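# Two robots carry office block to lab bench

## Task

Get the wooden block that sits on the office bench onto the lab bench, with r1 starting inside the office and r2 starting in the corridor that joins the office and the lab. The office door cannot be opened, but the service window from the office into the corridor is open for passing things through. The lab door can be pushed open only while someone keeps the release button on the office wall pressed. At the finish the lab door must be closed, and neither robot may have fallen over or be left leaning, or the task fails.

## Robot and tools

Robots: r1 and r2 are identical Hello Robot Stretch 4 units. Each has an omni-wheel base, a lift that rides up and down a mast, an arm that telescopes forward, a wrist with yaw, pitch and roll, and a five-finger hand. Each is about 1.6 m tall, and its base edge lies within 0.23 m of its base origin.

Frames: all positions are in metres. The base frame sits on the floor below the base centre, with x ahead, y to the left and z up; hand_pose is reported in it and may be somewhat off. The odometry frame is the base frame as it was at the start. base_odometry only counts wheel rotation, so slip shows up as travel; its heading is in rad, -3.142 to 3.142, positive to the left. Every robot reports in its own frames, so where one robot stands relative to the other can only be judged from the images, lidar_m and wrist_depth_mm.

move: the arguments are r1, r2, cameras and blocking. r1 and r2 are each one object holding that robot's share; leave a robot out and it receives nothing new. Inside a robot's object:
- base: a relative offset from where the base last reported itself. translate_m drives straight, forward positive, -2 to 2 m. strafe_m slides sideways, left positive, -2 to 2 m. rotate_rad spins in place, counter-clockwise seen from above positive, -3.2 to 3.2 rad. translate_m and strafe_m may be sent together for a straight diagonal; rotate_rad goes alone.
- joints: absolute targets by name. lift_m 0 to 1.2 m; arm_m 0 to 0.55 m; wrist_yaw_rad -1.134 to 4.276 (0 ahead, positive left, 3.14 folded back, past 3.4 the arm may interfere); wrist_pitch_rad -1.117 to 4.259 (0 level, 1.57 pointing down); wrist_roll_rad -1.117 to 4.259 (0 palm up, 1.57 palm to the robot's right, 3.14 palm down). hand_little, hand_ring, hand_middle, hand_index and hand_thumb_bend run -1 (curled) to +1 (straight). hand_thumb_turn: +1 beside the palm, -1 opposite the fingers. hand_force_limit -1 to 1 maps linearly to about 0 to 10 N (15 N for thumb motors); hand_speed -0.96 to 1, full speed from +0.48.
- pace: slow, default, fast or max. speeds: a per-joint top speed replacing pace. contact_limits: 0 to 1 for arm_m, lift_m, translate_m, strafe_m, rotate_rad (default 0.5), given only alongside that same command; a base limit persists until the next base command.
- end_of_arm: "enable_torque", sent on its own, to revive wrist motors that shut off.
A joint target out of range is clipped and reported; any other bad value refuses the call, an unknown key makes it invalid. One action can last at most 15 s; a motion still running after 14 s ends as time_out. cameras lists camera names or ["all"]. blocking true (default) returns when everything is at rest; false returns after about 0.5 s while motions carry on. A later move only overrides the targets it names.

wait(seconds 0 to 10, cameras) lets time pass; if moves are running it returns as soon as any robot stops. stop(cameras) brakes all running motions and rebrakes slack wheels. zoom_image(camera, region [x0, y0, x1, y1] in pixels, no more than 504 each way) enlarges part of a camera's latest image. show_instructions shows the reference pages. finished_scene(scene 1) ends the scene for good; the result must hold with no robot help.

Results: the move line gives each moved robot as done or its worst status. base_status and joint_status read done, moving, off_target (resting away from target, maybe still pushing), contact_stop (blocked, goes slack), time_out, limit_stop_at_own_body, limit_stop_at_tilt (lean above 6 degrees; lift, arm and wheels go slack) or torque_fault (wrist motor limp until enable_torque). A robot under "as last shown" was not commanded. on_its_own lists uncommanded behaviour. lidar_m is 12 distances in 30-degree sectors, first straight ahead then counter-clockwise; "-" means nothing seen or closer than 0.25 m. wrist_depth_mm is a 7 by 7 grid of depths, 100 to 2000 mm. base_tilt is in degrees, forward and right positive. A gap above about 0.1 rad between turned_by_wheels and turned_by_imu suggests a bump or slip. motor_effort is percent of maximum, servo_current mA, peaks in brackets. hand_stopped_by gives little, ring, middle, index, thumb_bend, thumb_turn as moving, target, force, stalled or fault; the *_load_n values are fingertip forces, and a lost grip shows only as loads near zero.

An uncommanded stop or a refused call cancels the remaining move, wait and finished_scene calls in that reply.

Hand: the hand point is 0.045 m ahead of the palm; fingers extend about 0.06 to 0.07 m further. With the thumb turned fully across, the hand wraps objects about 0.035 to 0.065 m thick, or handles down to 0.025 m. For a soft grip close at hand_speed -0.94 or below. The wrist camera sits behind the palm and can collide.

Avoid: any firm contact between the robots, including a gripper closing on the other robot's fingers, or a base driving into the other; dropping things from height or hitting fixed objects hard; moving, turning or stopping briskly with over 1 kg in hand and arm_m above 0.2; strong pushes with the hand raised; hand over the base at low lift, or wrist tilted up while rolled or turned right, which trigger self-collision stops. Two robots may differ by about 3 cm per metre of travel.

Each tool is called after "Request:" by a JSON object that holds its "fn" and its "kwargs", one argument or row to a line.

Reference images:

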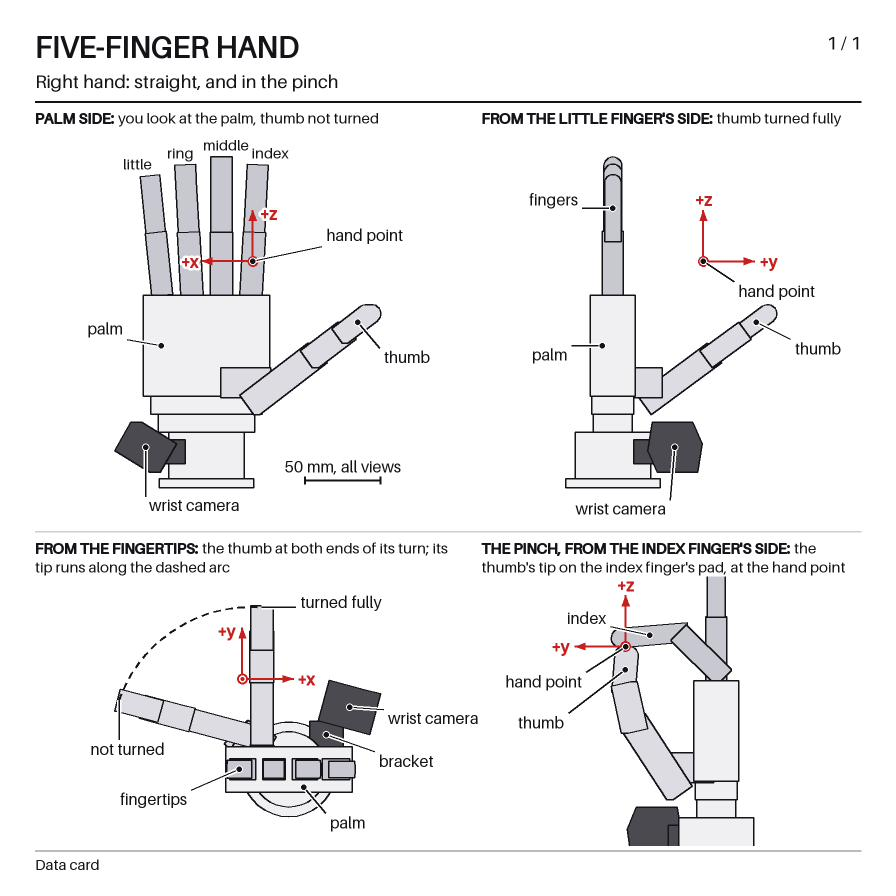

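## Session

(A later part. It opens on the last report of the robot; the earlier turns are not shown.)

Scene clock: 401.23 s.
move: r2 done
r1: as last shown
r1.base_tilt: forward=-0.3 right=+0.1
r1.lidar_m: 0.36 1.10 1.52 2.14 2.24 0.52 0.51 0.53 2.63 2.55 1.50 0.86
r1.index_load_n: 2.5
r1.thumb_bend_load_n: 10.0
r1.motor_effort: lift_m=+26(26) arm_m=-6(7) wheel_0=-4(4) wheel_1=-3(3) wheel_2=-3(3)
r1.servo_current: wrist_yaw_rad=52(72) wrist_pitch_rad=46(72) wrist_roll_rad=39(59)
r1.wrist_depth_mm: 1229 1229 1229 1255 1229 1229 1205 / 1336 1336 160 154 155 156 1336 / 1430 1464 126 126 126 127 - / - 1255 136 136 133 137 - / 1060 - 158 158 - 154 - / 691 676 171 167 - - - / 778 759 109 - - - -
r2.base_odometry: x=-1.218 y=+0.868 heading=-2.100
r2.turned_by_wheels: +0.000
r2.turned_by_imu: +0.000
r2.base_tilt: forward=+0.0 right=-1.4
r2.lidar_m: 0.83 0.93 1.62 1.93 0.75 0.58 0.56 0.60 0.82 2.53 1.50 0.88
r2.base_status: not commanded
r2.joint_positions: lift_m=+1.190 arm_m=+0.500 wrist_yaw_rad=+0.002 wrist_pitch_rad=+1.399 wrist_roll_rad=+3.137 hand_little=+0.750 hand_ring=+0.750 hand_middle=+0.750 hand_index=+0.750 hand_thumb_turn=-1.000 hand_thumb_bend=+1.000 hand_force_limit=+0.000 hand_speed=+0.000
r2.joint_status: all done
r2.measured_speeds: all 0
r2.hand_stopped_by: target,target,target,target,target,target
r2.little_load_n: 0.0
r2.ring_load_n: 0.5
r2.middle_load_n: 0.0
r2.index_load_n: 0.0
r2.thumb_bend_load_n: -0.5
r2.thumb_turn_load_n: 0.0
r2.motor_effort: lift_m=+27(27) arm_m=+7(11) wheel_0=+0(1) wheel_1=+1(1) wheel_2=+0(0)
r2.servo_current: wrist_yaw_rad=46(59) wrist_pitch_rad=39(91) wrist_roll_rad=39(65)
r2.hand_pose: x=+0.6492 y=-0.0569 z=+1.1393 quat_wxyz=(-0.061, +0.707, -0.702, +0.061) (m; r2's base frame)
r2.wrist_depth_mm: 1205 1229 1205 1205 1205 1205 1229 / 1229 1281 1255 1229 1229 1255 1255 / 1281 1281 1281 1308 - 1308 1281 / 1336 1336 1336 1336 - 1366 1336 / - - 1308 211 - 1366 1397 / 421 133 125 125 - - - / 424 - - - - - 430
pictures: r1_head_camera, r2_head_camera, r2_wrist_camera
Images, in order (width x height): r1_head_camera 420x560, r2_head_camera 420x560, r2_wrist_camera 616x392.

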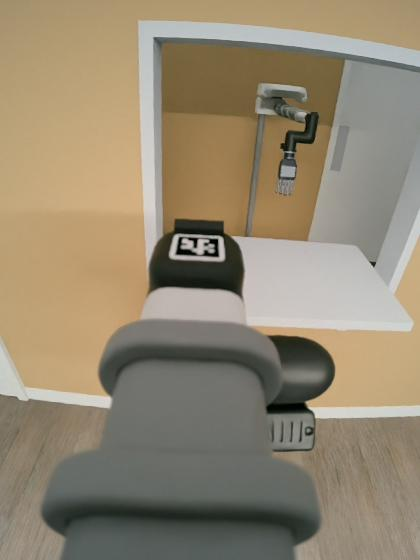

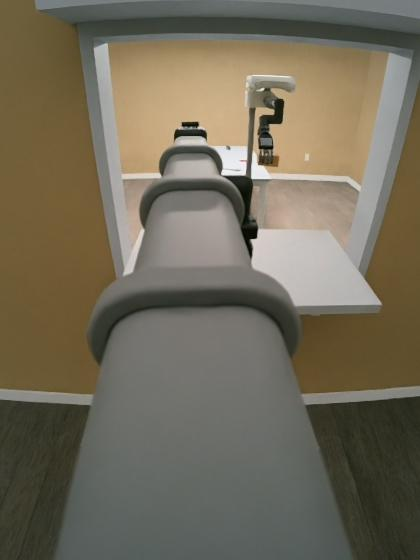

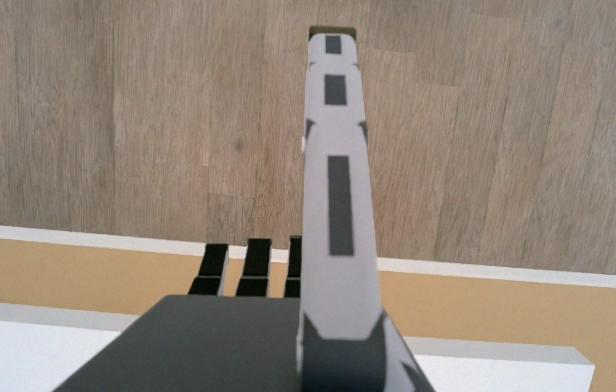

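Request:
{"fn": "move", "kwargs": {
  "r2": {"base": {"rotate_rad": -0.06}, "joints": {"arm_m": 0.0}}
}}

Request:
{"fn": "move", "kwargs": {
  "r1": {"base": {"translate_m": 0.3, "strafe_m": -0.17}},
  "cameras": ["r1_head_camera", "r1_wrist_camera", "r2_head_camera", "r1_head_left_camera"]
}}

Scene clock: 420.37 s.
move: r2 done
r1: as last shown
r1.base_tilt: forward=-0.4 right=+0.1
r1.lidar_m: 0.33 1.11 1.53 2.14 2.25 0.55 0.53 0.55 2.62 2.55 1.54 0.88
r1.motor_effort: lift_m=+26(26) arm_m=-7(7) wheel_0=-4(4) wheel_1=-2(3) wheel_2=-3(3)
r1.servo_current: wrist_yaw_rad=46(65) wrist_pitch_rad=39(65) wrist_roll_rad=33(59)
r1.wrist_depth_mm: 1229 1255 1255 1229 1229 1229 1229 / 1336 1366 161 153 155 156 1336 / 1464 1430 126 126 126 127 - / - 1255 136 136 132 137 - / 1060 - 158 158 - 154 - / 683 683 171 167 - - - / 778 759 109 - - - -
r2.base_odometry: x=-1.218 y=+0.868 heading=-2.160
r2.turned_by_wheels: -0.060
r2.turned_by_imu: -0.060
r2.base_tilt: forward=+0.0 right=-1.4
r2.lidar_m: 0.85 0.90 1.51 2.17 0.82 0.59 0.55 0.57 0.82 2.16 1.59 0.89
r2.base_status: done
r2.joint_positions: lift_m=+1.190 arm_m=+0.002 wrist_yaw_rad=+0.002 wrist_pitch_rad=+1.399 wrist_roll_rad=+3.137 hand_little=+0.750 hand_ring=+0.750 hand_middle=+0.750 hand_index=+0.750 hand_thumb_turn=-1.000 hand_thumb_bend=+1.000 hand_force_limit=+0.000 hand_speed=+0.000
r2.joint_status: all done
joint sent to its limit — r2.arm_m, lower limit.
r2.measured_speeds: all 0
r2.hand_stopped_by: target,target,target,target,target,target
r2.little_load_n: 0.0
r2.ring_load_n: 0.0
r2.middle_load_n: 0.0
r2.index_load_n: 0.0
r2.thumb_bend_load_n: 0.0
r2.thumb_turn_load_n: 0.0
r2.motor_effort: lift_m=+27(27) arm_m=-7(11) wheel_0=+0(6) wheel_1=+0(5) wheel_2=+1(6)
r2.servo_current: wrist_yaw_rad=46(59) wrist_pitch_rad=59(78) wrist_roll_rad=39(59)
r2.hand_pose: x=+0.1513 y=-0.0569 z=+1.1393 quat_wxyz=(-0.061, +0.707, -0.702, +0.061) (m; r2's base frame)
r2.wrist_depth_mm: 1229 1229 1229 699 1205 1255 1229 / 1255 1255 1281 - - 1255 1255 / 1281 1281 1281 1281 - 1308 1281 / 1336 1366 1336 1366 - 1336 1336 / 1366 1366 1366 211 - 1366 1397 / 1397 1430 134 125 - 1397 1430 / 1430 - - - - - 1464
pictures: none

Scene clock: 422.83 s.
move: r1 done
r1.base_odometry: x=+1.327 y=+0.322 heading=+1.810
r1.turned_by_wheels: +0.000
r1.turned_by_imu: -0.001
r1.base_tilt: forward=-0.4 right=+0.0
r1.lidar_m: 0.33 0.59 1.13 2.30 2.42 0.84 0.80 0.87 2.46 2.38 0.78 0.54
r1.base_status: done
r1.joint_positions: lift_m=+1.179 arm_m=+0.100 wrist_yaw_rad=+0.002 wrist_pitch_rad=+0.790 wrist_roll_rad=+3.138 hand_little=+0.410 hand_ring=+0.439 hand_middle=+0.476 hand_index=+0.500 hand_thumb_turn=-1.000 hand_thumb_bend=+0.800 hand_force_limit=+0.400 hand_speed=-0.950
r1.joint_status: not commanded
r1.measured_speeds: all 0
r1.hand_stopped_by: force,force,force,force,force,target
r1.little_load_n: 2.0
r1.ring_load_n: 1.5
r1.middle_load_n: 0.5
r1.index_load_n: 2.0
r1.thumb_bend_load_n: 10.0
r1.thumb_turn_load_n: 4.5
r1.motor_effort: lift_m=+26(26) arm_m=-7(7) wheel_0=+1(10) wheel_1=+2(8) wheel_2=+0(10)
r1.servo_current: wrist_yaw_rad=39(65) wrist_pitch_rad=65(65) wrist_roll_rad=46(59)
r1.hand_pose: x=+0.3842 y=-0.0567 z=+1.1579 quat_wxyz=(-0.269, +0.656, -0.652, +0.269) (m; r1's base frame)
r1.wrist_depth_mm: 1229 1229 1229 1229 1229 1229 1229 / - 1281 153 147 154 156 - / - 960 125 126 126 127 - / 484 484 136 136 132 137 484 / 559 554 163 158 - 159 544 / 634 654 175 167 - 640 621 / - 768 109 - - - 654
r2: as last shown
r2.turned_by_wheels: +0.000
r2.turned_by_imu: +0.000
r2.lidar_m: 0.85 0.89 1.52 2.15 0.80 0.60 0.56 0.55 0.81 2.15 1.55 0.89
r2.motor_effort: lift_m=+27(27) arm_m=-7(7) wheel_0=+0(0) wheel_1=+0(0) wheel_2=+1(1)
r2.servo_current: wrist_yaw_rad=52(59) wrist_pitch_rad=46(72) wrist_roll_rad=33(52)
r2.wrist_depth_mm: 1205 1229 1229 691 1205 1229 1205 / 1255 1255 1281 - - 1255 1255 / 1281 1308 1308 1281 - 1308 1308 / 1308 1336 1336 1336 - 1336 1366 / 1366 1336 1366 211 - 1397 1366 / 1397 1430 134 125 - 1464 1464 / 1464 - - - - - 1499
pictures: r1_head_camera, r1_head_left_camera, r1_wrist_camera, r2_head_camera
Images, in order (width x height): r1_head_camera 420x560, r1_head_left_camera 420x672, r1_wrist_camera 616x392, r2_head_camera 420x560.

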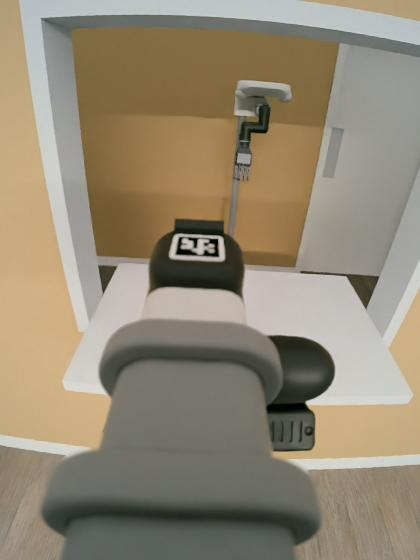

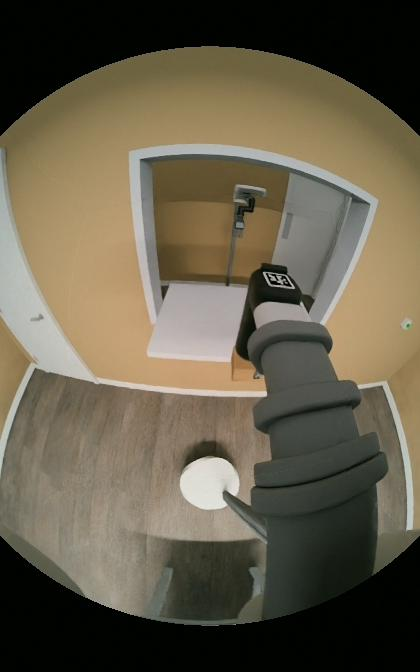

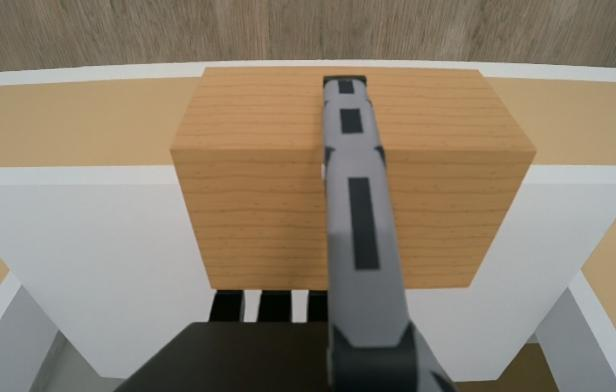

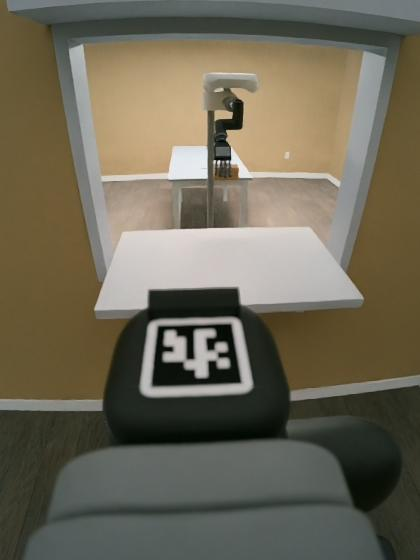

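Request:
{"fn": "move", "kwargs": {
  "r1": {"joints": {"arm_m": 0.53}}
}}

Request:
{"fn": "move", "kwargs": {
  "r1": {"joints": {"lift_m": 1.02}},
  "cameras": ["r1_wrist_camera", "r1_head_left_camera", "r2_head_camera", "r2_head_right_camera"]
}}

Request:
{"fn": "zoom_image", "kwargs": {
  "camera": "r2_head_camera",
  "region": [160, 160, 300, 300]
}}

Scene clock: 432.20 s.
move: r1 done
r1.base_odometry: x=+1.327 y=+0.322 heading=+1.810
r1.turned_by_wheels: +0.000
r1.turned_by_imu: +0.000
r1.base_tilt: forward=-0.3 right=+0.1
r1.lidar_m: 0.53 0.56 1.11 2.30 2.41 0.85 0.79 0.86 2.48 2.41 0.80 0.57
r1.base_status: not commanded
r1.joint_positions: lift_m=+1.179 arm_m=+0.530 wrist_yaw_rad=+0.001 wrist_pitch_rad=+0.790 wrist_roll_rad=+3.138 hand_little=+0.410 hand_ring=+0.439 hand_middle=+0.476 hand_index=+0.500 hand_thumb_turn=-1.000 hand_thumb_bend=+0.800 hand_force_limit=+0.400 hand_speed=-0.950
r1.joint_status: all done
r1.measured_speeds: all 0
r1.hand_stopped_by: force,force,force,force,force,target
r1.little_load_n: 2.5
r1.ring_load_n: 1.0
r1.middle_load_n: 0.5
r1.index_load_n: 2.5
r1.thumb_bend_load_n: 10.0
r1.thumb_turn_load_n: 4.5
r1.motor_effort: lift_m=+26(26) arm_m=+7(12) wheel_0=+0(1) wheel_1=+2(3) wheel_2=-1(1)
r1.servo_current: wrist_yaw_rad=33(59) wrist_pitch_rad=46(78) wrist_roll_rad=46(59)
r1.hand_pose: x=+0.8136 y=-0.0567 z=+1.1579 quat_wxyz=(-0.269, +0.656, -0.652, +0.269) (m; r1's base frame)
r1.wrist_depth_mm: 343 342 349 347 347 340 340 / 375 377 160 153 154 156 370 / 421 421 126 126 126 127 - / 480 477 136 136 133 137 484 / 554 544 163 158 - 159 539 / - - 175 167 - - - / - - 109 - - - -
r2: as last shown
r2.lidar_m: 0.85 0.88 1.53 2.16 0.81 0.58 0.54 0.59 0.83 2.15 1.55 0.90
r2.servo_current: wrist_yaw_rad=46(59) wrist_pitch_rad=33(72) wrist_roll_rad=46(59)
r2.wrist_depth_mm: 1205 1205 1229 691 1205 1205 1255 / 1229 1255 1255 - - 1281 1255 / 1281 1281 1281 1308 - 1308 1281 / 1366 1336 1336 1336 - 1336 1336 / 1366 1336 1336 212 - 1397 1397 / 1430 1397 134 125 - 1430 1430 / 1499 - - - - - 1464
pictures: none

Scene clock: 433.93 s.
move: r1 done
r1.base_odometry: x=+1.327 y=+0.322 heading=+1.810
r1.turned_by_wheels: +0.000
r1.turned_by_imu: +0.000
r1.base_tilt: forward=-0.2 right=+0.1
r1.lidar_m: 0.52 0.56 1.15 2.31 2.40 0.86 0.81 0.87 2.48 2.40 0.75 0.57
r1.base_status: not commanded
r1.joint_positions: lift_m=+1.020 arm_m=+0.530 wrist_yaw_rad=+0.001 wrist_pitch_rad=+0.790 wrist_roll_rad=+3.138 hand_little=+0.410 hand_ring=+0.439 hand_middle=+0.476 hand_index=+0.500 hand_thumb_turn=-1.000 hand_thumb_bend=+0.800 hand_force_limit=+0.400 hand_speed=-0.950
r1.joint_status: all done
r1.measured_speeds: all 0
r1.hand_stopped_by: force,force,force,force,force,target
r1.little_load_n: 2.0
r1.ring_load_n: 1.0
r1.middle_load_n: 1.0
r1.index_load_n: 2.5
r1.thumb_bend_load_n: 9.5
r1.thumb_turn_load_n: 4.5
r1.motor_effort: lift_m=+15(26) arm_m=+7(7) wheel_0=+1(1) wheel_1=+2(2) wheel_2=-1(1)
r1.servo_current: wrist_yaw_rad=46(65) wrist_pitch_rad=59(65) wrist_roll_rad=46(65)
r1.hand_pose: x=+0.8136 y=-0.0567 z=+0.9988 quat_wxyz=(-0.269, +0.656, -0.652, +0.269) (m; r1's base frame)
r1.wrist_depth_mm: 191 191 189 192 191 190 - / 208 208 154 154 155 163 206 / 233 233 126 126 126 126 - / 265 263 136 136 133 137 267 / 306 303 163 158 - 164 298 / 364 359 175 167 - 342 355 / 427 407 109 - - - 415
r2: as last shown
r2.lidar_m: 0.84 0.88 1.52 2.15 0.83 0.59 0.53 0.58 0.77 2.15 1.57 0.90
r2.servo_current: wrist_yaw_rad=46(59) wrist_pitch_rad=72(78) wrist_roll_rad=39(59)
r2.wrist_depth_mm: 1205 1205 1205 699 1229 1229 1205 / 1255 1255 1281 - - 1255 1255 / 1255 1308 1308 1308 - 1281 1308 / 1336 1366 1366 1336 - 1308 1336 / 1397 1336 1366 211 - 1397 1366 / 1430 1464 134 125 - 1430 1430 / 1499 - - - - - 1430
pictures: r1_head_left_camera, r1_wrist_camera, r2_head_camera, r2_head_right_camera
Images, in order (width x height): r1_head_left_camera 420x672, r1_wrist_camera 616x392, r2_head_camera 420x560, r2_head_right_camera 420x672.

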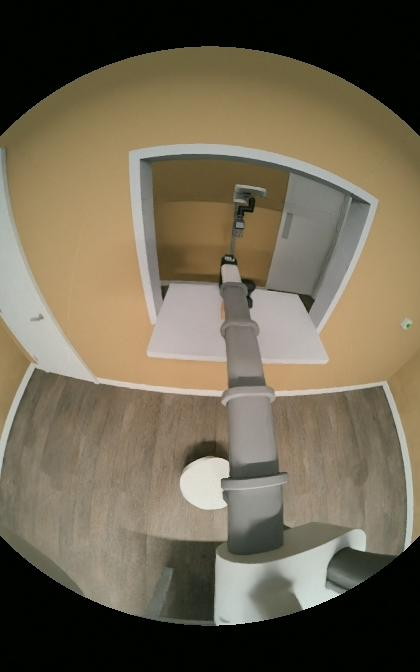

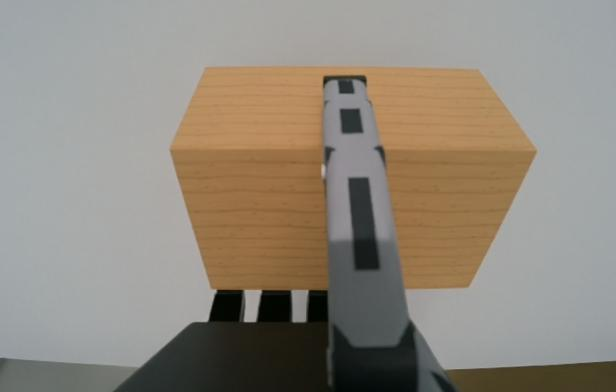

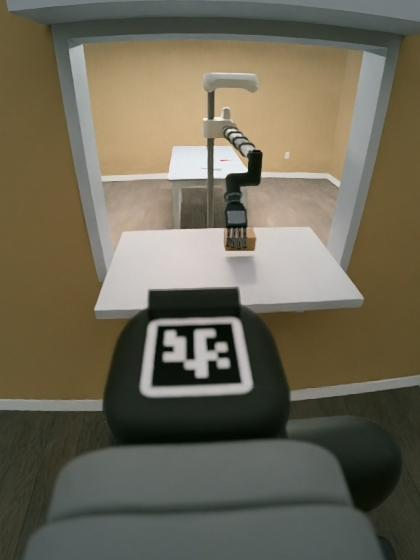

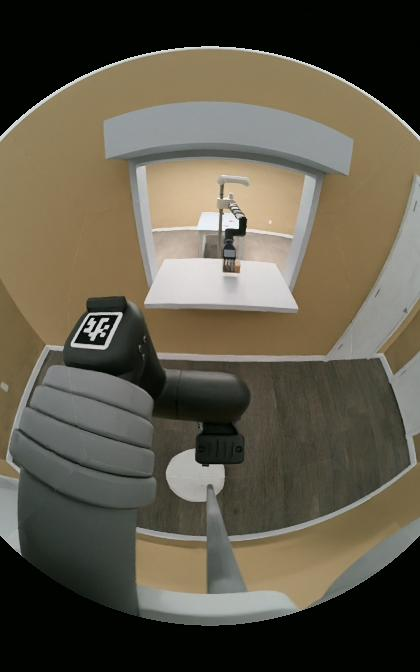

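Scaled by 3.600 from the camera's 420x560 image, which has a finer 1200x1600 frame.

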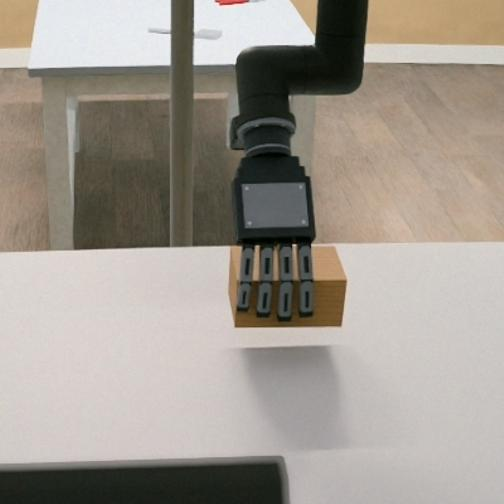

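Request:
{"fn": "move", "kwargs": {
  "r1": {"joints": {"lift_m": 0.99}, "pace": "slow", "contact_limits": {"lift_m": 0.15}},
  "cameras": ["r2_head_camera"]
}}

Request:
{"fn": "zoom_image", "kwargs": {
  "camera": "r2_head_camera",
  "region": [200, 210, 280, 290]
}}

Scene clock: 438.87 s.
move: r1 done
r1.base_odometry: x=+1.327 y=+0.322 heading=+1.810
r1.turned_by_wheels: +0.000
r1.turned_by_imu: +0.000
r1.base_tilt: forward=-0.4 right=+0.0
r1.lidar_m: 0.53 0.54 1.12 2.32 2.41 0.84 0.80 0.86 2.49 2.40 0.79 0.57
r1.base_status: not commanded
r1.joint_positions: lift_m=+0.990 arm_m=+0.530 wrist_yaw_rad=+0.001 wrist_pitch_rad=+0.790 wrist_roll_rad=+3.138 hand_little=+0.410 hand_ring=+0.439 hand_middle=+0.476 hand_index=+0.500 hand_thumb_turn=-1.000 hand_thumb_bend=+0.800 hand_force_limit=+0.400 hand_speed=-0.950
r1.joint_status: all done
r1.measured_speeds: all 0
r1.hand_stopped_by: force,force,force,force,force,target
r1.little_load_n: 2.0
r1.ring_load_n: 1.5
r1.middle_load_n: 0.5
r1.index_load_n: 2.5
r1.thumb_bend_load_n: 9.5
r1.thumb_turn_load_n: 4.5
r1.motor_effort: lift_m=+15(16) arm_m=+7(7) wheel_0=+1(1) wheel_1=+2(2) wheel_2=-1(1)
r1.servo_current: wrist_yaw_rad=39(59) wrist_pitch_rad=52(65) wrist_roll_rad=72(72)
r1.contact_limits: lift_m 0.15
r1.hand_pose: x=+0.8136 y=-0.0567 z=+0.9688 quat_wxyz=(-0.269, +0.656, -0.652, +0.269) (m; r1's base frame)
r1.wrist_depth_mm: 162 160 160 160 160 158 - / 176 177 154 154 155 163 178 / 198 197 126 126 126 127 - / 224 224 136 136 133 137 226 / 259 257 163 158 - 159 254 / 307 304 175 167 - 300 300 / 366 355 109 - - - 370
r2: as last shown
r2.lidar_m: 0.85 0.90 1.54 2.16 0.81 0.59 0.55 0.58 0.78 2.16 1.57 0.90
r2.servo_current: wrist_yaw_rad=52(59) wrist_pitch_rad=65(72) wrist_roll_rad=39(59)
r2.wrist_depth_mm: 1205 1229 1205 691 1229 1229 1205 / 1229 1229 1255 - - 1255 1255 / 1281 1281 1308 1308 - 1281 1308 / 1366 1308 1336 1308 - 1336 1336 / 1366 1397 1336 211 - 1366 1397 / 1430 1430 134 125 - 1430 1430 / 1430 - - - - - 1499
pictures: r2_head_camera
Images, in order (width x height): r2_head_camera 420x560.

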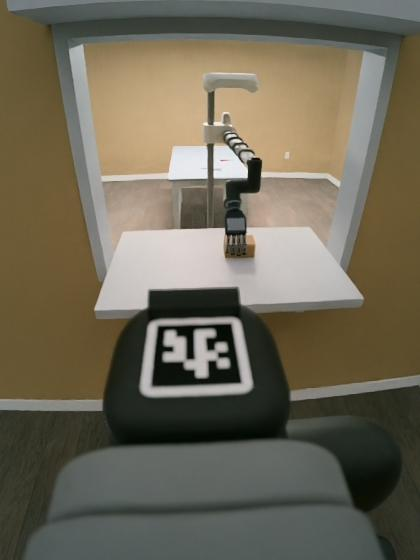

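Scaled by 6.300 from the camera's 420x560 image, which has a finer 1200x1600 frame.

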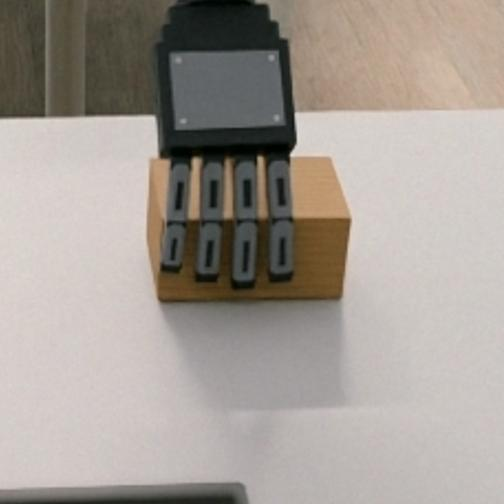

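Request:
{"fn": "move", "kwargs": {
  "r1": {"joints": {"lift_m": 0.984}, "pace": "slow", "contact_limits": {"lift_m": 0.1}}
}}

Scene clock: 440.50 s.
move: r1 done
r1.base_odometry: x=+1.327 y=+0.322 heading=+1.810
r1.turned_by_wheels: +0.000
r1.turned_by_imu: +0.000
r1.base_tilt: forward=-0.4 right=+0.1
r1.lidar_m: 0.53 0.58 1.15 2.31 2.41 0.84 0.80 0.88 2.50 2.42 0.80 0.56
r1.base_status: not commanded
r1.joint_positions: lift_m=+0.985 arm_m=+0.530 wrist_yaw_rad=+0.001 wrist_pitch_rad=+0.788 wrist_roll_rad=+3.138 hand_little=+0.410 hand_ring=+0.439 hand_middle=+0.476 hand_index=+0.500 hand_thumb_turn=-1.000 hand_thumb_bend=+0.800 hand_force_limit=+0.400 hand_speed=-0.950
r1.joint_status: all done
r1.measured_speeds: all 0
r1.hand_stopped_by: force,force,force,force,force,target
r1.little_load_n: 2.5
r1.ring_load_n: 1.5
r1.middle_load_n: 0.5
r1.index_load_n: 2.0
r1.thumb_bend_load_n: 10.0
r1.thumb_turn_load_n: 3.5
r1.motor_effort: lift_m=+12(17) arm_m=+7(7) wheel_0=+0(1) wheel_1=+2(3) wheel_2=-1(1)
r1.servo_current: wrist_yaw_rad=26(52) wrist_pitch_rad=59(59) wrist_roll_rad=46(52)
r1.contact_limits: lift_m 0.1
r1.hand_pose: x=+0.8140 y=-0.0567 z=+0.9634 quat_wxyz=(-0.269, +0.655, -0.652, +0.270) (m; r1's base frame)
r1.wrist_depth_mm: 156 157 157 158 157 156 - / 172 174 154 154 155 163 - / 194 195 126 126 126 126 187 / 220 220 137 136 132 136 224 / 254 253 163 158 - 158 252 / 303 300 175 167 - 297 300 / 362 351 109 - - - 370
r2: as last shown
r2.lidar_m: 0.85 0.91 1.53 2.16 0.81 0.61 0.55 0.58 0.80 2.16 1.60 0.90
r2.motor_effort: lift_m=+27(27) arm_m=-7(7) wheel_0=+0(1) wheel_1=+0(0) wheel_2=+1(1)
r2.servo_current: wrist_yaw_rad=46(52) wrist_pitch_rad=39(72) wrist_roll_rad=39(52)
r2.wrist_depth_mm: 1229 1229 1229 699 1229 1229 1229 / 1255 1229 1255 - - 1229 1281 / 1308 1281 1308 1308 - 1308 1281 / 1336 1336 1308 1366 - 1336 1336 / 1397 1366 1366 211 - 1397 1397 / 1397 1397 134 125 - 1464 1430 / 1464 - - - - - 1464
pictures: none

Request:
{"fn": "move", "kwargs": {
  "r1": {"joints": {"hand_speed": -0.9, "hand_thumb_bend": 1.0}}
}}

Request:
{"fn": "move", "kwargs": {
  "r1": {"joints": {"hand_index": 0.75, "hand_middle": 0.75, "hand_ring": 0.75, "hand_little": 0.75}},
  "cameras": ["r2_head_camera", "r1_wrist_camera"]
}}

Request:
{"fn": "zoom_image", "kwargs": {
  "camera": "r2_head_camera",
  "region": [200, 210, 280, 290]
}}

Scene clock: 445.47 s.
move: r1 done
r1.base_odometry: x=+1.327 y=+0.322 heading=+1.810
r1.turned_by_wheels: +0.000
r1.turned_by_imu: +0.000
r1.base_tilt: forward=-0.3 right=+0.2
r1.lidar_m: 0.53 0.58 1.12 2.32 2.44 0.87 0.79 0.87 2.45 2.41 0.81 0.56
r1.base_status: not commanded
r1.joint_positions: lift_m=+0.985 arm_m=+0.530 wrist_yaw_rad=+0.001 wrist_pitch_rad=+0.788 wrist_roll_rad=+3.138 hand_little=+0.410 hand_ring=+0.439 hand_middle=+0.476 hand_index=+0.500 hand_thumb_turn=-1.000 hand_thumb_bend=+1.000 hand_force_limit=+0.400 hand_speed=-0.900
r1.joint_status: all done
r1.measured_speeds: all 0
r1.hand_stopped_by: force,force,force,force,target,target
r1.little_load_n: 0.0
r1.ring_load_n: 0.0
r1.middle_load_n: 0.0
r1.index_load_n: 0.5
r1.thumb_bend_load_n: 0.0
r1.thumb_turn_load_n: 0.0
r1.motor_effort: lift_m=+13(14) arm_m=+7(7) wheel_0=+0(1) wheel_1=+2(3) wheel_2=+0(1)
r1.servo_current: wrist_yaw_rad=39(59) wrist_pitch_rad=39(59) wrist_roll_rad=52(59)
r1.contact_limits: lift_m 0.1
r1.hand_pose: x=+0.8141 y=-0.0567 z=+0.9632 quat_wxyz=(-0.270, +0.655, -0.652, +0.270) (m; r1's base frame)
r1.wrist_depth_mm: 157 155 156 156 155 157 - / 171 171 161 154 147 163 - / 191 191 127 127 126 126 186 / 217 217 136 136 - 136 222 / 251 250 161 156 - 161 249 / 300 297 172 167 - 294 296 / 368 345 109 - - - 364
r2: as last shown
r2.lidar_m: 0.84 0.89 1.54 2.15 0.82 0.59 0.56 0.57 0.80 2.19 1.58 0.89
r2.motor_effort: lift_m=+27(27) arm_m=-7(7) wheel_0=+0(0) wheel_1=+0(0) wheel_2=+1(1)
r2.servo_current: wrist_yaw_rad=46(59) wrist_pitch_rad=39(78) wrist_roll_rad=39(65)
r2.wrist_depth_mm: 1229 1205 1205 699 1205 1229 1182 / 1255 1255 1281 - - 1255 1255 / 1308 1308 1308 1281 - 1308 1281 / 1308 1336 1336 1336 - 1336 1366 / 1366 1366 1366 212 - 1366 1397 / 1430 1397 134 125 - 1464 1430 / 1430 - - - - - 1464
pictures: none

Scene clock: 447.17 s.
move: r1 done
r1.base_odometry: x=+1.327 y=+0.322 heading=+1.810
r1.turned_by_wheels: +0.000
r1.turned_by_imu: +0.000
r1.base_tilt: forward=-0.2 right=+0.0
r1.lidar_m: 0.54 0.56 1.17 2.30 2.40 0.84 0.81 0.85 2.46 2.41 0.77 0.56
r1.base_status: not commanded
r1.joint_positions: lift_m=+0.985 arm_m=+0.530 wrist_yaw_rad=+0.001 wrist_pitch_rad=+0.788 wrist_roll_rad=+3.138 hand_little=+0.750 hand_ring=+0.750 hand_middle=+0.750 hand_index=+0.750 hand_thumb_turn=-1.000 hand_thumb_bend=+1.000 hand_force_limit=+0.400 hand_speed=-0.900
r1.joint_status: all done
r1.measured_speeds: all 0
r1.hand_stopped_by: target,target,target,target,target,target
r1.little_load_n: 0.0
r1.ring_load_n: 0.0
r1.middle_load_n: 0.0
r1.index_load_n: 0.0
r1.thumb_bend_load_n: 0.0
r1.thumb_turn_load_n: 0.0
r1.motor_effort: lift_m=+14(14) arm_m=+7(7) wheel_0=+0(1) wheel_1=+3(3) wheel_2=-1(1)
r1.servo_current: wrist_yaw_rad=26(59) wrist_pitch_rad=59(59) wrist_roll_rad=46(59)
r1.contact_limits: lift_m 0.1
r1.hand_pose: x=+0.8141 y=-0.0567 z=+0.9632 quat_wxyz=(-0.270, +0.655, -0.652, +0.270) (m; r1's base frame)
r1.wrist_depth_mm: 157 155 155 155 155 157 - / 170 172 162 154 148 163 - / 191 191 126 126 126 126 186 / 217 217 137 136 - 136 221 / 251 250 161 156 - 161 249 / 298 296 191 172 - 293 296 / 368 347 109 - - - 364
r2: as last shown
r2.lidar_m: 0.84 0.87 1.54 2.16 0.82 0.61 0.56 0.58 0.81 2.19 1.55 0.90
r2.middle_load_n: 0.5
r2.servo_current: wrist_yaw_rad=46(52) wrist_pitch_rad=26(78) wrist_roll_rad=46(59)
r2.wrist_depth_mm: 1205 1205 1229 699 1229 1205 1229 / 1255 1255 1255 - - 1281 1281 / 1308 1281 1308 1281 - 1308 1281 / 1308 1308 1336 1336 - 1336 1336 / 1366 1366 1366 211 - 1397 1366 / 1397 1397 134 125 - 1397 1430 / 1464 - - - - - 1499
pictures: r1_wrist_camera, r2_head_camera
Images, in order (width x height): r1_wrist_camera 616x392, r2_head_camera 420x560.

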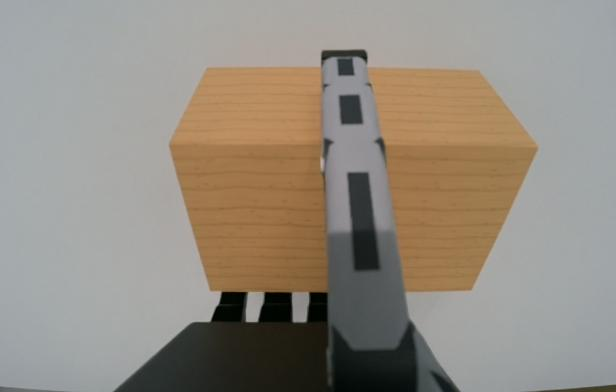

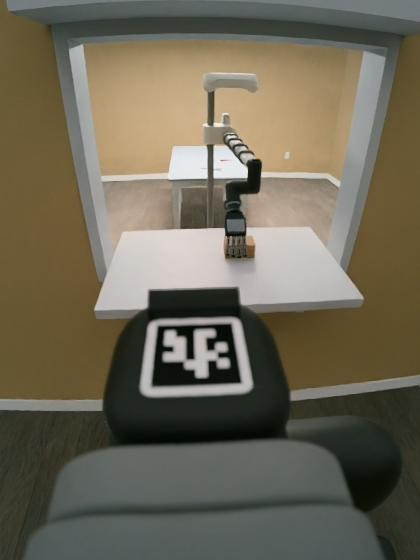

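Scaled by 6.300 from the camera's 420x560 image, which has a finer 1200x1600 frame.

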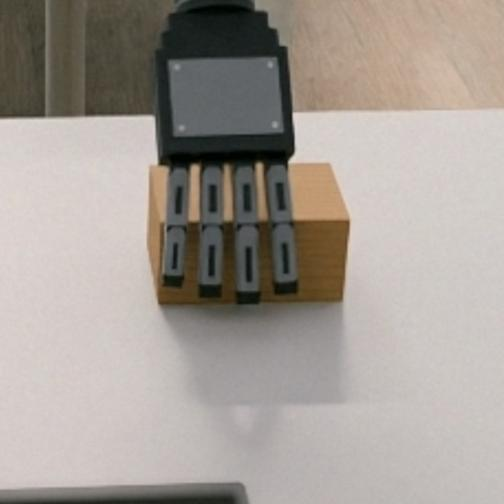

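Request:
{"fn": "move", "kwargs": {
  "r1": {"joints": {"lift_m": 1.18}}
}}

Request:
{"fn": "move", "kwargs": {
  "r1": {"joints": {"arm_m": 0.05}},
  "r2": {"base": {"translate_m": 0.25}, "joints": {"wrist_pitch_rad": 1.57}},
  "cameras": ["r2_head_camera", "r2_wrist_camera", "r1_wrist_camera"]
}}

Scene clock: 452.13 s.
move: r1 done
r1.base_odometry: x=+1.327 y=+0.322 heading=+1.810
r1.turned_by_wheels: +0.000
r1.turned_by_imu: +0.000
r1.base_tilt: forward=-0.4 right=+0.1
r1.lidar_m: 0.55 0.56 1.15 2.27 2.43 0.86 0.80 0.86 2.48 2.40 0.79 0.57
r1.base_status: not commanded
r1.joint_positions: lift_m=+1.180 arm_m=+0.530 wrist_yaw_rad=+0.001 wrist_pitch_rad=+0.788 wrist_roll_rad=+3.138 hand_little=+0.750 hand_ring=+0.750 hand_middle=+0.750 hand_index=+0.750 hand_thumb_turn=-1.000 hand_thumb_bend=+1.000 hand_force_limit=+0.400 hand_speed=-0.900
r1.joint_status: all done
r1.measured_speeds: all 0
r1.hand_stopped_by: target,target,target,target,target,target
r1.little_load_n: 0.0
r1.ring_load_n: 0.0
r1.middle_load_n: 0.0
r1.index_load_n: 0.0
r1.thumb_bend_load_n: 0.0
r1.thumb_turn_load_n: 0.0
r1.motor_effort: lift_m=+26(29) arm_m=+7(7) wheel_0=+0(1) wheel_1=+2(3) wheel_2=-1(1)
r1.servo_current: wrist_yaw_rad=26(52) wrist_pitch_rad=46(59) wrist_roll_rad=39(72)
r1.hand_pose: x=+0.8141 y=-0.0567 z=+1.1582 quat_wxyz=(-0.270, +0.655, -0.652, +0.270) (m; r1's base frame)
r1.wrist_depth_mm: 343 342 342 286 290 342 343 / 375 377 377 309 362 375 375 / 421 421 424 421 - 421 421 / 480 473 477 477 - 477 473 / 554 549 549 535 - 549 549 / - - - 173 - - - / - - 109 - - - -
r2.base_odometry: x=-1.218 y=+0.868 heading=-2.160
r2.turned_by_wheels: +0.000
r2.turned_by_imu: +0.000
r2.base_tilt: forward=+0.0 right=-1.4
r2.lidar_m: 0.86 0.90 1.53 2.16 0.78 0.60 0.55 0.58 0.80 2.17 1.60 0.91
r2.base_status: not commanded
r2.joint_positions: lift_m=+1.190 arm_m=+0.002 wrist_yaw_rad=+0.002 wrist_pitch_rad=+1.399 wrist_roll_rad=+3.137 hand_little=+0.750 hand_ring=+0.750 hand_middle=+0.750 hand_index=+0.750 hand_thumb_turn=-1.000 hand_thumb_bend=+1.000 hand_force_limit=+0.000 hand_speed=+0.000
r2.joint_status: not commanded
r2.measured_speeds: all 0
r2.hand_stopped_by: target,target,target,target,target,target
r2.little_load_n: -0.5
r2.ring_load_n: 0.0
r2.middle_load_n: 0.0
r2.index_load_n: -0.5
r2.thumb_bend_load_n: 0.0
r2.thumb_turn_load_n: 0.0
r2.motor_effort: lift_m=+27(27) arm_m=-7(7) wheel_0=+0(0) wheel_1=+0(0) wheel_2=+1(1)
r2.servo_current: wrist_yaw_rad=46(59) wrist_pitch_rad=52(85) wrist_roll_rad=46(52)
r2.hand_pose: x=+0.1513 y=-0.0569 z=+1.1393 quat_wxyz=(-0.061, +0.707, -0.702, +0.061) (m; r2's base frame)
r2.wrist_depth_mm: 1205 1205 1229 691 1205 1205 1229 / 1229 1229 1255 - - 1255 1255 / 1308 1281 1308 1308 - 1281 1281 / 1366 1308 1336 1336 - 1336 1336 / 1397 1397 1366 211 - 1397 1366 / 1397 1397 134 125 - 1397 1430 / 1464 - - - - - 1464
pictures: none

Scene clock: 454.63 s.
move: r1 done; r2 done
r1.base_odometry: x=+1.327 y=+0.322 heading=+1.810
r1.turned_by_wheels: +0.000
r1.turned_by_imu: +0.000
r1.base_tilt: forward=-0.3 right=+0.1
r1.lidar_m: 0.54 0.58 1.12 2.27 2.43 0.86 0.82 0.87 2.47 2.41 0.75 0.55
r1.base_status: not commanded
r1.joint_positions: lift_m=+1.180 arm_m=+0.050 wrist_yaw_rad=+0.001 wrist_pitch_rad=+0.788 wrist_roll_rad=+3.138 hand_little=+0.750 hand_ring=+0.750 hand_middle=+0.750 hand_index=+0.750 hand_thumb_turn=-1.000 hand_thumb_bend=+1.000 hand_force_limit=+0.400 hand_speed=-0.900
r1.joint_status: all done
r1.measured_speeds: all 0
r1.hand_stopped_by: target,target,target,target,target,target
r1.little_load_n: 0.0
r1.ring_load_n: 0.0
r1.middle_load_n: 0.0
r1.index_load_n: 0.0
r1.thumb_bend_load_n: 0.0
r1.thumb_turn_load_n: 0.0
r1.motor_effort: lift_m=+25(26) arm_m=-7(13) wheel_0=+0(1) wheel_1=+2(3) wheel_2=+0(1)
r1.servo_current: wrist_yaw_rad=46(59) wrist_pitch_rad=65(65) wrist_roll_rad=46(59)
r1.hand_pose: x=+0.3348 y=-0.0567 z=+1.1583 quat_wxyz=(-0.270, +0.655, -0.652, +0.270) (m; r1's base frame)
r1.wrist_depth_mm: 1255 1255 1255 1229 1229 1205 1229 / 1308 1281 1336 1308 - 1281 - / - 1078 - - - 1008 - / 512 512 512 508 - 504 500 / 559 554 554 535 - 549 549 / 647 661 609 173 - 627 634 / 676 768 109 - - - 627
r2.base_odometry: x=-1.357 y=+0.660 heading=-2.160
r2.turned_by_wheels: +0.000
r2.turned_by_imu: +0.000
r2.base_tilt: forward=-0.1 right=-1.4
r2.lidar_m: 0.59 0.65 1.17 2.14 1.32 0.85 0.80 0.84 1.17 2.50 1.20 0.65
r2.base_status: done
r2.joint_positions: lift_m=+1.190 arm_m=+0.002 wrist_yaw_rad=+0.001 wrist_pitch_rad=+1.568 wrist_roll_rad=+3.137 hand_little=+0.750 hand_ring=+0.750 hand_middle=+0.750 hand_index=+0.750 hand_thumb_turn=-1.000 hand_thumb_bend=+1.000 hand_force_limit=+0.000 hand_speed=+0.000
r2.joint_status: all done
r2.measured_speeds: all 0
r2.hand_stopped_by: target,target,target,target,target,target
r2.little_load_n: 0.0
r2.ring_load_n: 0.0
r2.middle_load_n: 0.0
r2.index_load_n: 0.0
r2.thumb_bend_load_n: 0.0
r2.thumb_turn_load_n: 0.0
r2.motor_effort: lift_m=+27(27) arm_m=-6(7) wheel_0=+0(6) wheel_1=-1(6) wheel_2=+0(9)
r2.servo_current: wrist_yaw_rad=46(59) wrist_pitch_rad=59(117) wrist_roll_rad=39(65)
r2.hand_pose: x=+0.1131 y=-0.0570 z=+1.1462 quat_wxyz=(-0.001, +0.709, -0.705, +0.001) (m; r2's base frame)
r2.wrist_depth_mm: 1308 1308 1281 433 1281 1336 1336 / 1308 1308 1281 809 1336 1336 1281 / 1308 1308 1336 - - 1336 1308 / 1308 1308 1308 1308 - 1336 1336 / 1308 1308 1308 212 - 1336 1336 / 1336 1308 134 125 - 1336 1336 / 1308 - - - - - 1366
pictures: r1_wrist_camera, r2_head_camera, r2_wrist_camera
Images, in order (width x height): r1_wrist_camera 616x392, r2_head_camera 420x560, r2_wrist_camera 616x392.

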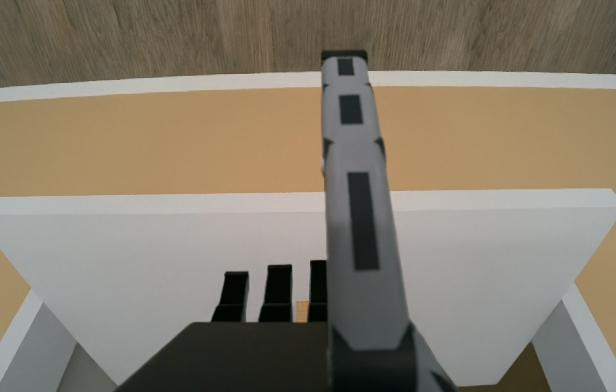

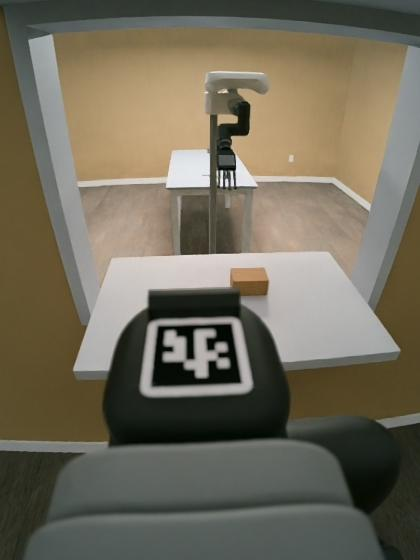

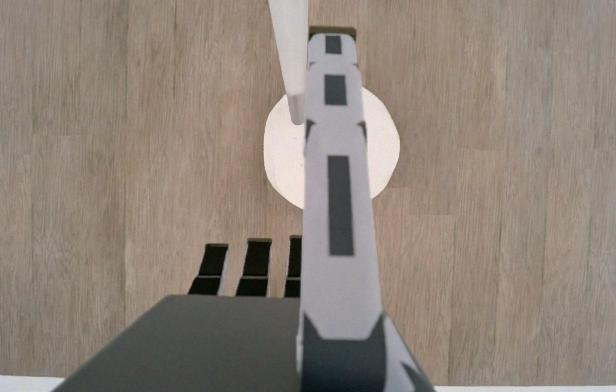

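Request:
{"fn": "move", "kwargs": {
  "r2": {"base": {"translate_m": 0.25}, "joints": {"wrist_pitch_rad": 0.785}},
  "r1": {"base": {"translate_m": -0.4}}
}}

Request:
{"fn": "move", "kwargs": {
  "r2": {"joints": {"arm_m": 0.4}},
  "cameras": ["r2_head_camera", "r2_wrist_camera", "r1_head_camera", "r1_head_right_camera", "r1_head_left_camera"]
}}

Scene clock: 471.53 s.
move: r1 done; r2 done
r1.base_odometry: x=+1.421 y=-0.067 heading=+1.809
r1.turned_by_wheels: +0.000
r1.turned_by_imu: +0.001
r1.base_tilt: forward=-0.3 right=+0.1
r1.lidar_m: 0.94 0.99 1.69 2.30 2.43 0.44 0.40 0.45 2.45 2.38 1.64 0.96
r1.base_status: done
r1.joint_positions: lift_m=+1.180 arm_m=+0.050 wrist_yaw_rad=+0.001 wrist_pitch_rad=+0.788 wrist_roll_rad=+3.138 hand_little=+0.750 hand_ring=+0.750 hand_middle=+0.750 hand_index=+0.750 hand_thumb_turn=-1.000 hand_thumb_bend=+1.000 hand_force_limit=+0.400 hand_speed=-0.900
r1.joint_status: not commanded
r1.measured_speeds: all 0
r1.hand_stopped_by: target,target,target,target,target,target
r1.little_load_n: 0.0
r1.ring_load_n: 0.0
r1.middle_load_n: 0.0
r1.index_load_n: 0.0
r1.thumb_bend_load_n: 0.0
r1.thumb_turn_load_n: 0.0
r1.motor_effort: lift_m=+25(26) arm_m=-7(7) wheel_0=-1(7) wheel_1=-1(9) wheel_2=-1(10)
r1.servo_current: wrist_yaw_rad=33(59) wrist_pitch_rad=46(65) wrist_roll_rad=39(59)
r1.hand_pose: x=+0.3348 y=-0.0567 z=+1.1583 quat_wxyz=(-0.270, +0.655, -0.652, +0.270) (m; r1's base frame)
r1.wrist_depth_mm: 1229 1229 1255 1229 1229 1229 1229 / 1336 1336 1366 1336 1281 1366 1336 / 1499 1499 1499 1499 - 1464 1464 / - - - - - - - / - 1308 - - - - - / - 1098 178 173 - - - / - 788 109 - - - -
r2.base_odometry: x=-1.496 y=+0.452 heading=-2.160
r2.turned_by_wheels: +0.000
r2.turned_by_imu: +0.000
r2.base_tilt: forward=+0.0 right=-1.4
r2.lidar_m: 0.34 0.37 0.84 2.17 1.66 1.12 1.05 1.09 1.50 2.33 0.52 0.38
r2.base_status: done
r2.joint_positions: lift_m=+1.190 arm_m=+0.002 wrist_yaw_rad=+0.001 wrist_pitch_rad=+0.791 wrist_roll_rad=+3.137 hand_little=+0.750 hand_ring=+0.750 hand_middle=+0.750 hand_index=+0.750 hand_thumb_turn=-1.000 hand_thumb_bend=+1.000 hand_force_limit=+0.000 hand_speed=+0.000
r2.joint_status: all done
r2.measured_speeds: all 0
r2.hand_stopped_by: target,target,target,target,target,target
r2.little_load_n: 0.0
r2.ring_load_n: 0.0
r2.middle_load_n: 0.0
r2.index_load_n: 0.0
r2.thumb_bend_load_n: 0.0
r2.thumb_turn_load_n: 0.0
r2.motor_effort: lift_m=+27(27) arm_m=-6(6) wheel_0=+0(6) wheel_1=+0(5) wheel_2=+0(10)
r2.servo_current: wrist_yaw_rad=46(59) wrist_pitch_rad=46(150) wrist_roll_rad=46(59)
r2.hand_pose: x=+0.2856 y=-0.0567 z=+1.1679 quat_wxyz=(-0.268, +0.656, -0.652, +0.269) (m; r2's base frame)
r2.wrist_depth_mm: - - - - - - - / 415 418 418 413 410 410 413 / 466 462 459 459 - 452 452 / 535 535 530 530 - 521 517 / 640 634 591 211 - 621 574 / - 759 134 125 - 768 580 / - - - - - - -
pictures: none

Scene clock: 473.80 s.
move: r2 done
r1: as last shown
r1.turned_by_imu: +0.000
r1.base_tilt: forward=-0.4 right=+0.1
r1.lidar_m: 0.93 0.98 1.65 2.31 2.43 0.45 0.40 0.44 2.46 2.35 1.62 0.98
r1.motor_effort: lift_m=+25(25) arm_m=-7(7) wheel_0=-1(1) wheel_1=-1(2) wheel_2=-1(2)
r1.servo_current: wrist_yaw_rad=33(59) wrist_pitch_rad=46(65) wrist_roll_rad=39(65)
r1.wrist_depth_mm: 1205 1229 1255 1229 1229 1229 1205 / 1336 1336 1336 1366 1281 1336 1308 / 1499 1499 1537 1499 - 1464 1499 / - - - - - - - / - 1281 - - - - - / - 1098 178 173 - - - / - 788 109 - - - -
r2.base_odometry: x=-1.496 y=+0.452 heading=-2.160
r2.turned_by_wheels: +0.000
r2.turned_by_imu: +0.000
r2.base_tilt: forward=+0.0 right=-1.3
r2.lidar_m: 0.35 0.39 0.83 2.17 1.64 1.09 1.05 1.12 1.51 2.31 0.53 0.36
r2.base_status: not commanded
r2.joint_positions: lift_m=+1.190 arm_m=+0.400 wrist_yaw_rad=+0.001 wrist_pitch_rad=+0.791 wrist_roll_rad=+3.137 hand_little=+0.750 hand_ring=+0.750 hand_middle=+0.750 hand_index=+0.750 hand_thumb_turn=-1.000 hand_thumb_bend=+1.000 hand_force_limit=+0.000 hand_speed=+0.000
r2.joint_status: all done
r2.measured_speeds: all 0
r2.hand_stopped_by: target,target,target,target,target,target
r2.little_load_n: 0.0
r2.ring_load_n: 0.0
r2.middle_load_n: 0.0
r2.index_load_n: 0.0
r2.thumb_bend_load_n: 0.0
r2.thumb_turn_load_n: 0.0
r2.motor_effort: lift_m=+27(27) arm_m=+7(11) wheel_0=+0(1) wheel_1=+0(0) wheel_2=-1(1)
r2.servo_current: wrist_yaw_rad=52(59) wrist_pitch_rad=39(91) wrist_roll_rad=39(65)
r2.hand_pose: x=+0.6836 y=-0.0567 z=+1.1679 quat_wxyz=(-0.268, +0.656, -0.652, +0.269) (m; r2's base frame)
r2.wrist_depth_mm: 359 301 300 347 349 351 351 / 404 404 338 402 387 397 392 / 462 459 455 455 - 445 442 / 1863 535 530 512 - 517 517 / - - - - - - - / - - 134 125 - - - / - - - - - - -
pictures: r1_head_camera, r1_head_left_camera, r1_head_right_camera, r2_head_camera, r2_wrist_camera
Images, in order (width x height): r1_head_camera 420x560, r1_head_left_camera 420x672, r1_head_right_camera 420x672, r2_head_camera 420x560, r2_wrist_camera 616x392.

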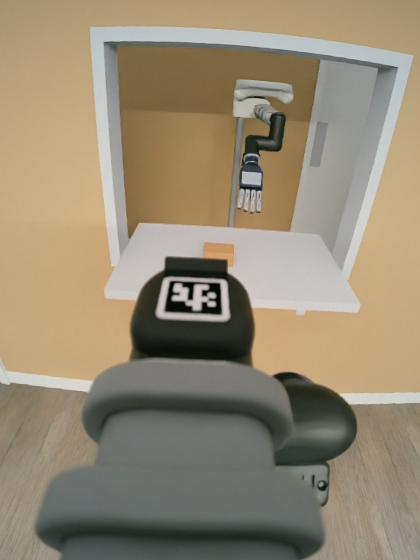

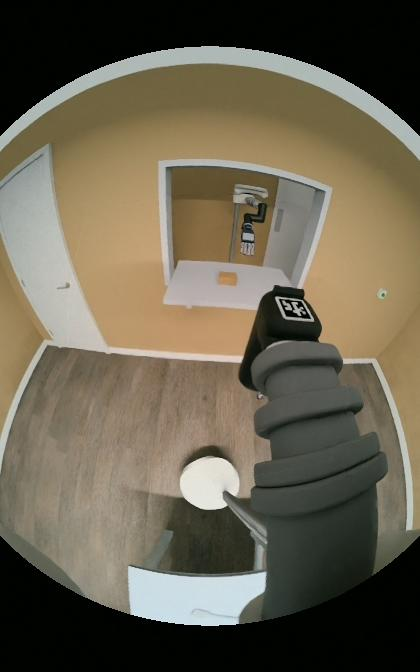

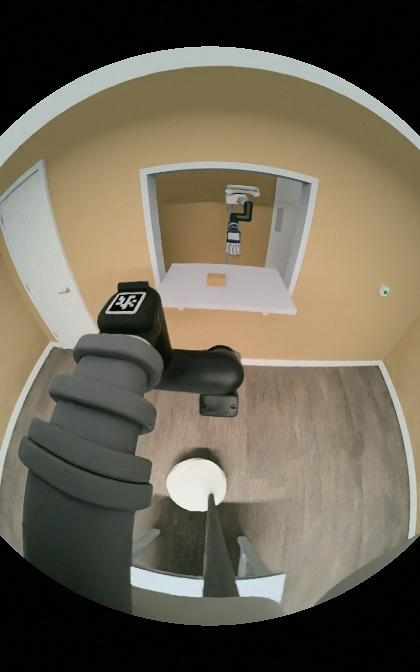

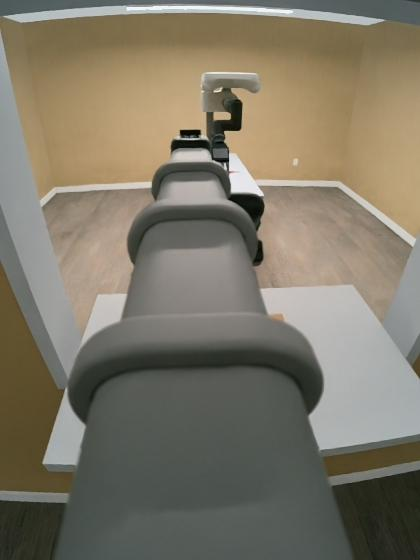

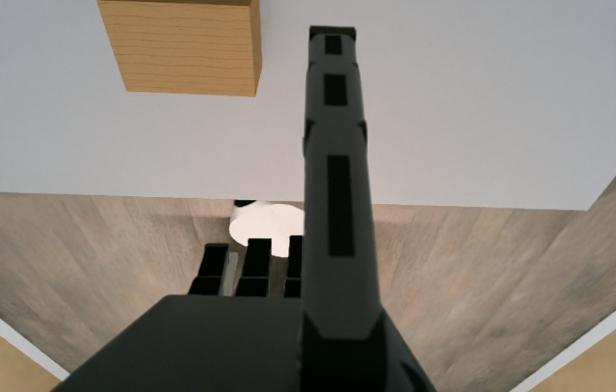

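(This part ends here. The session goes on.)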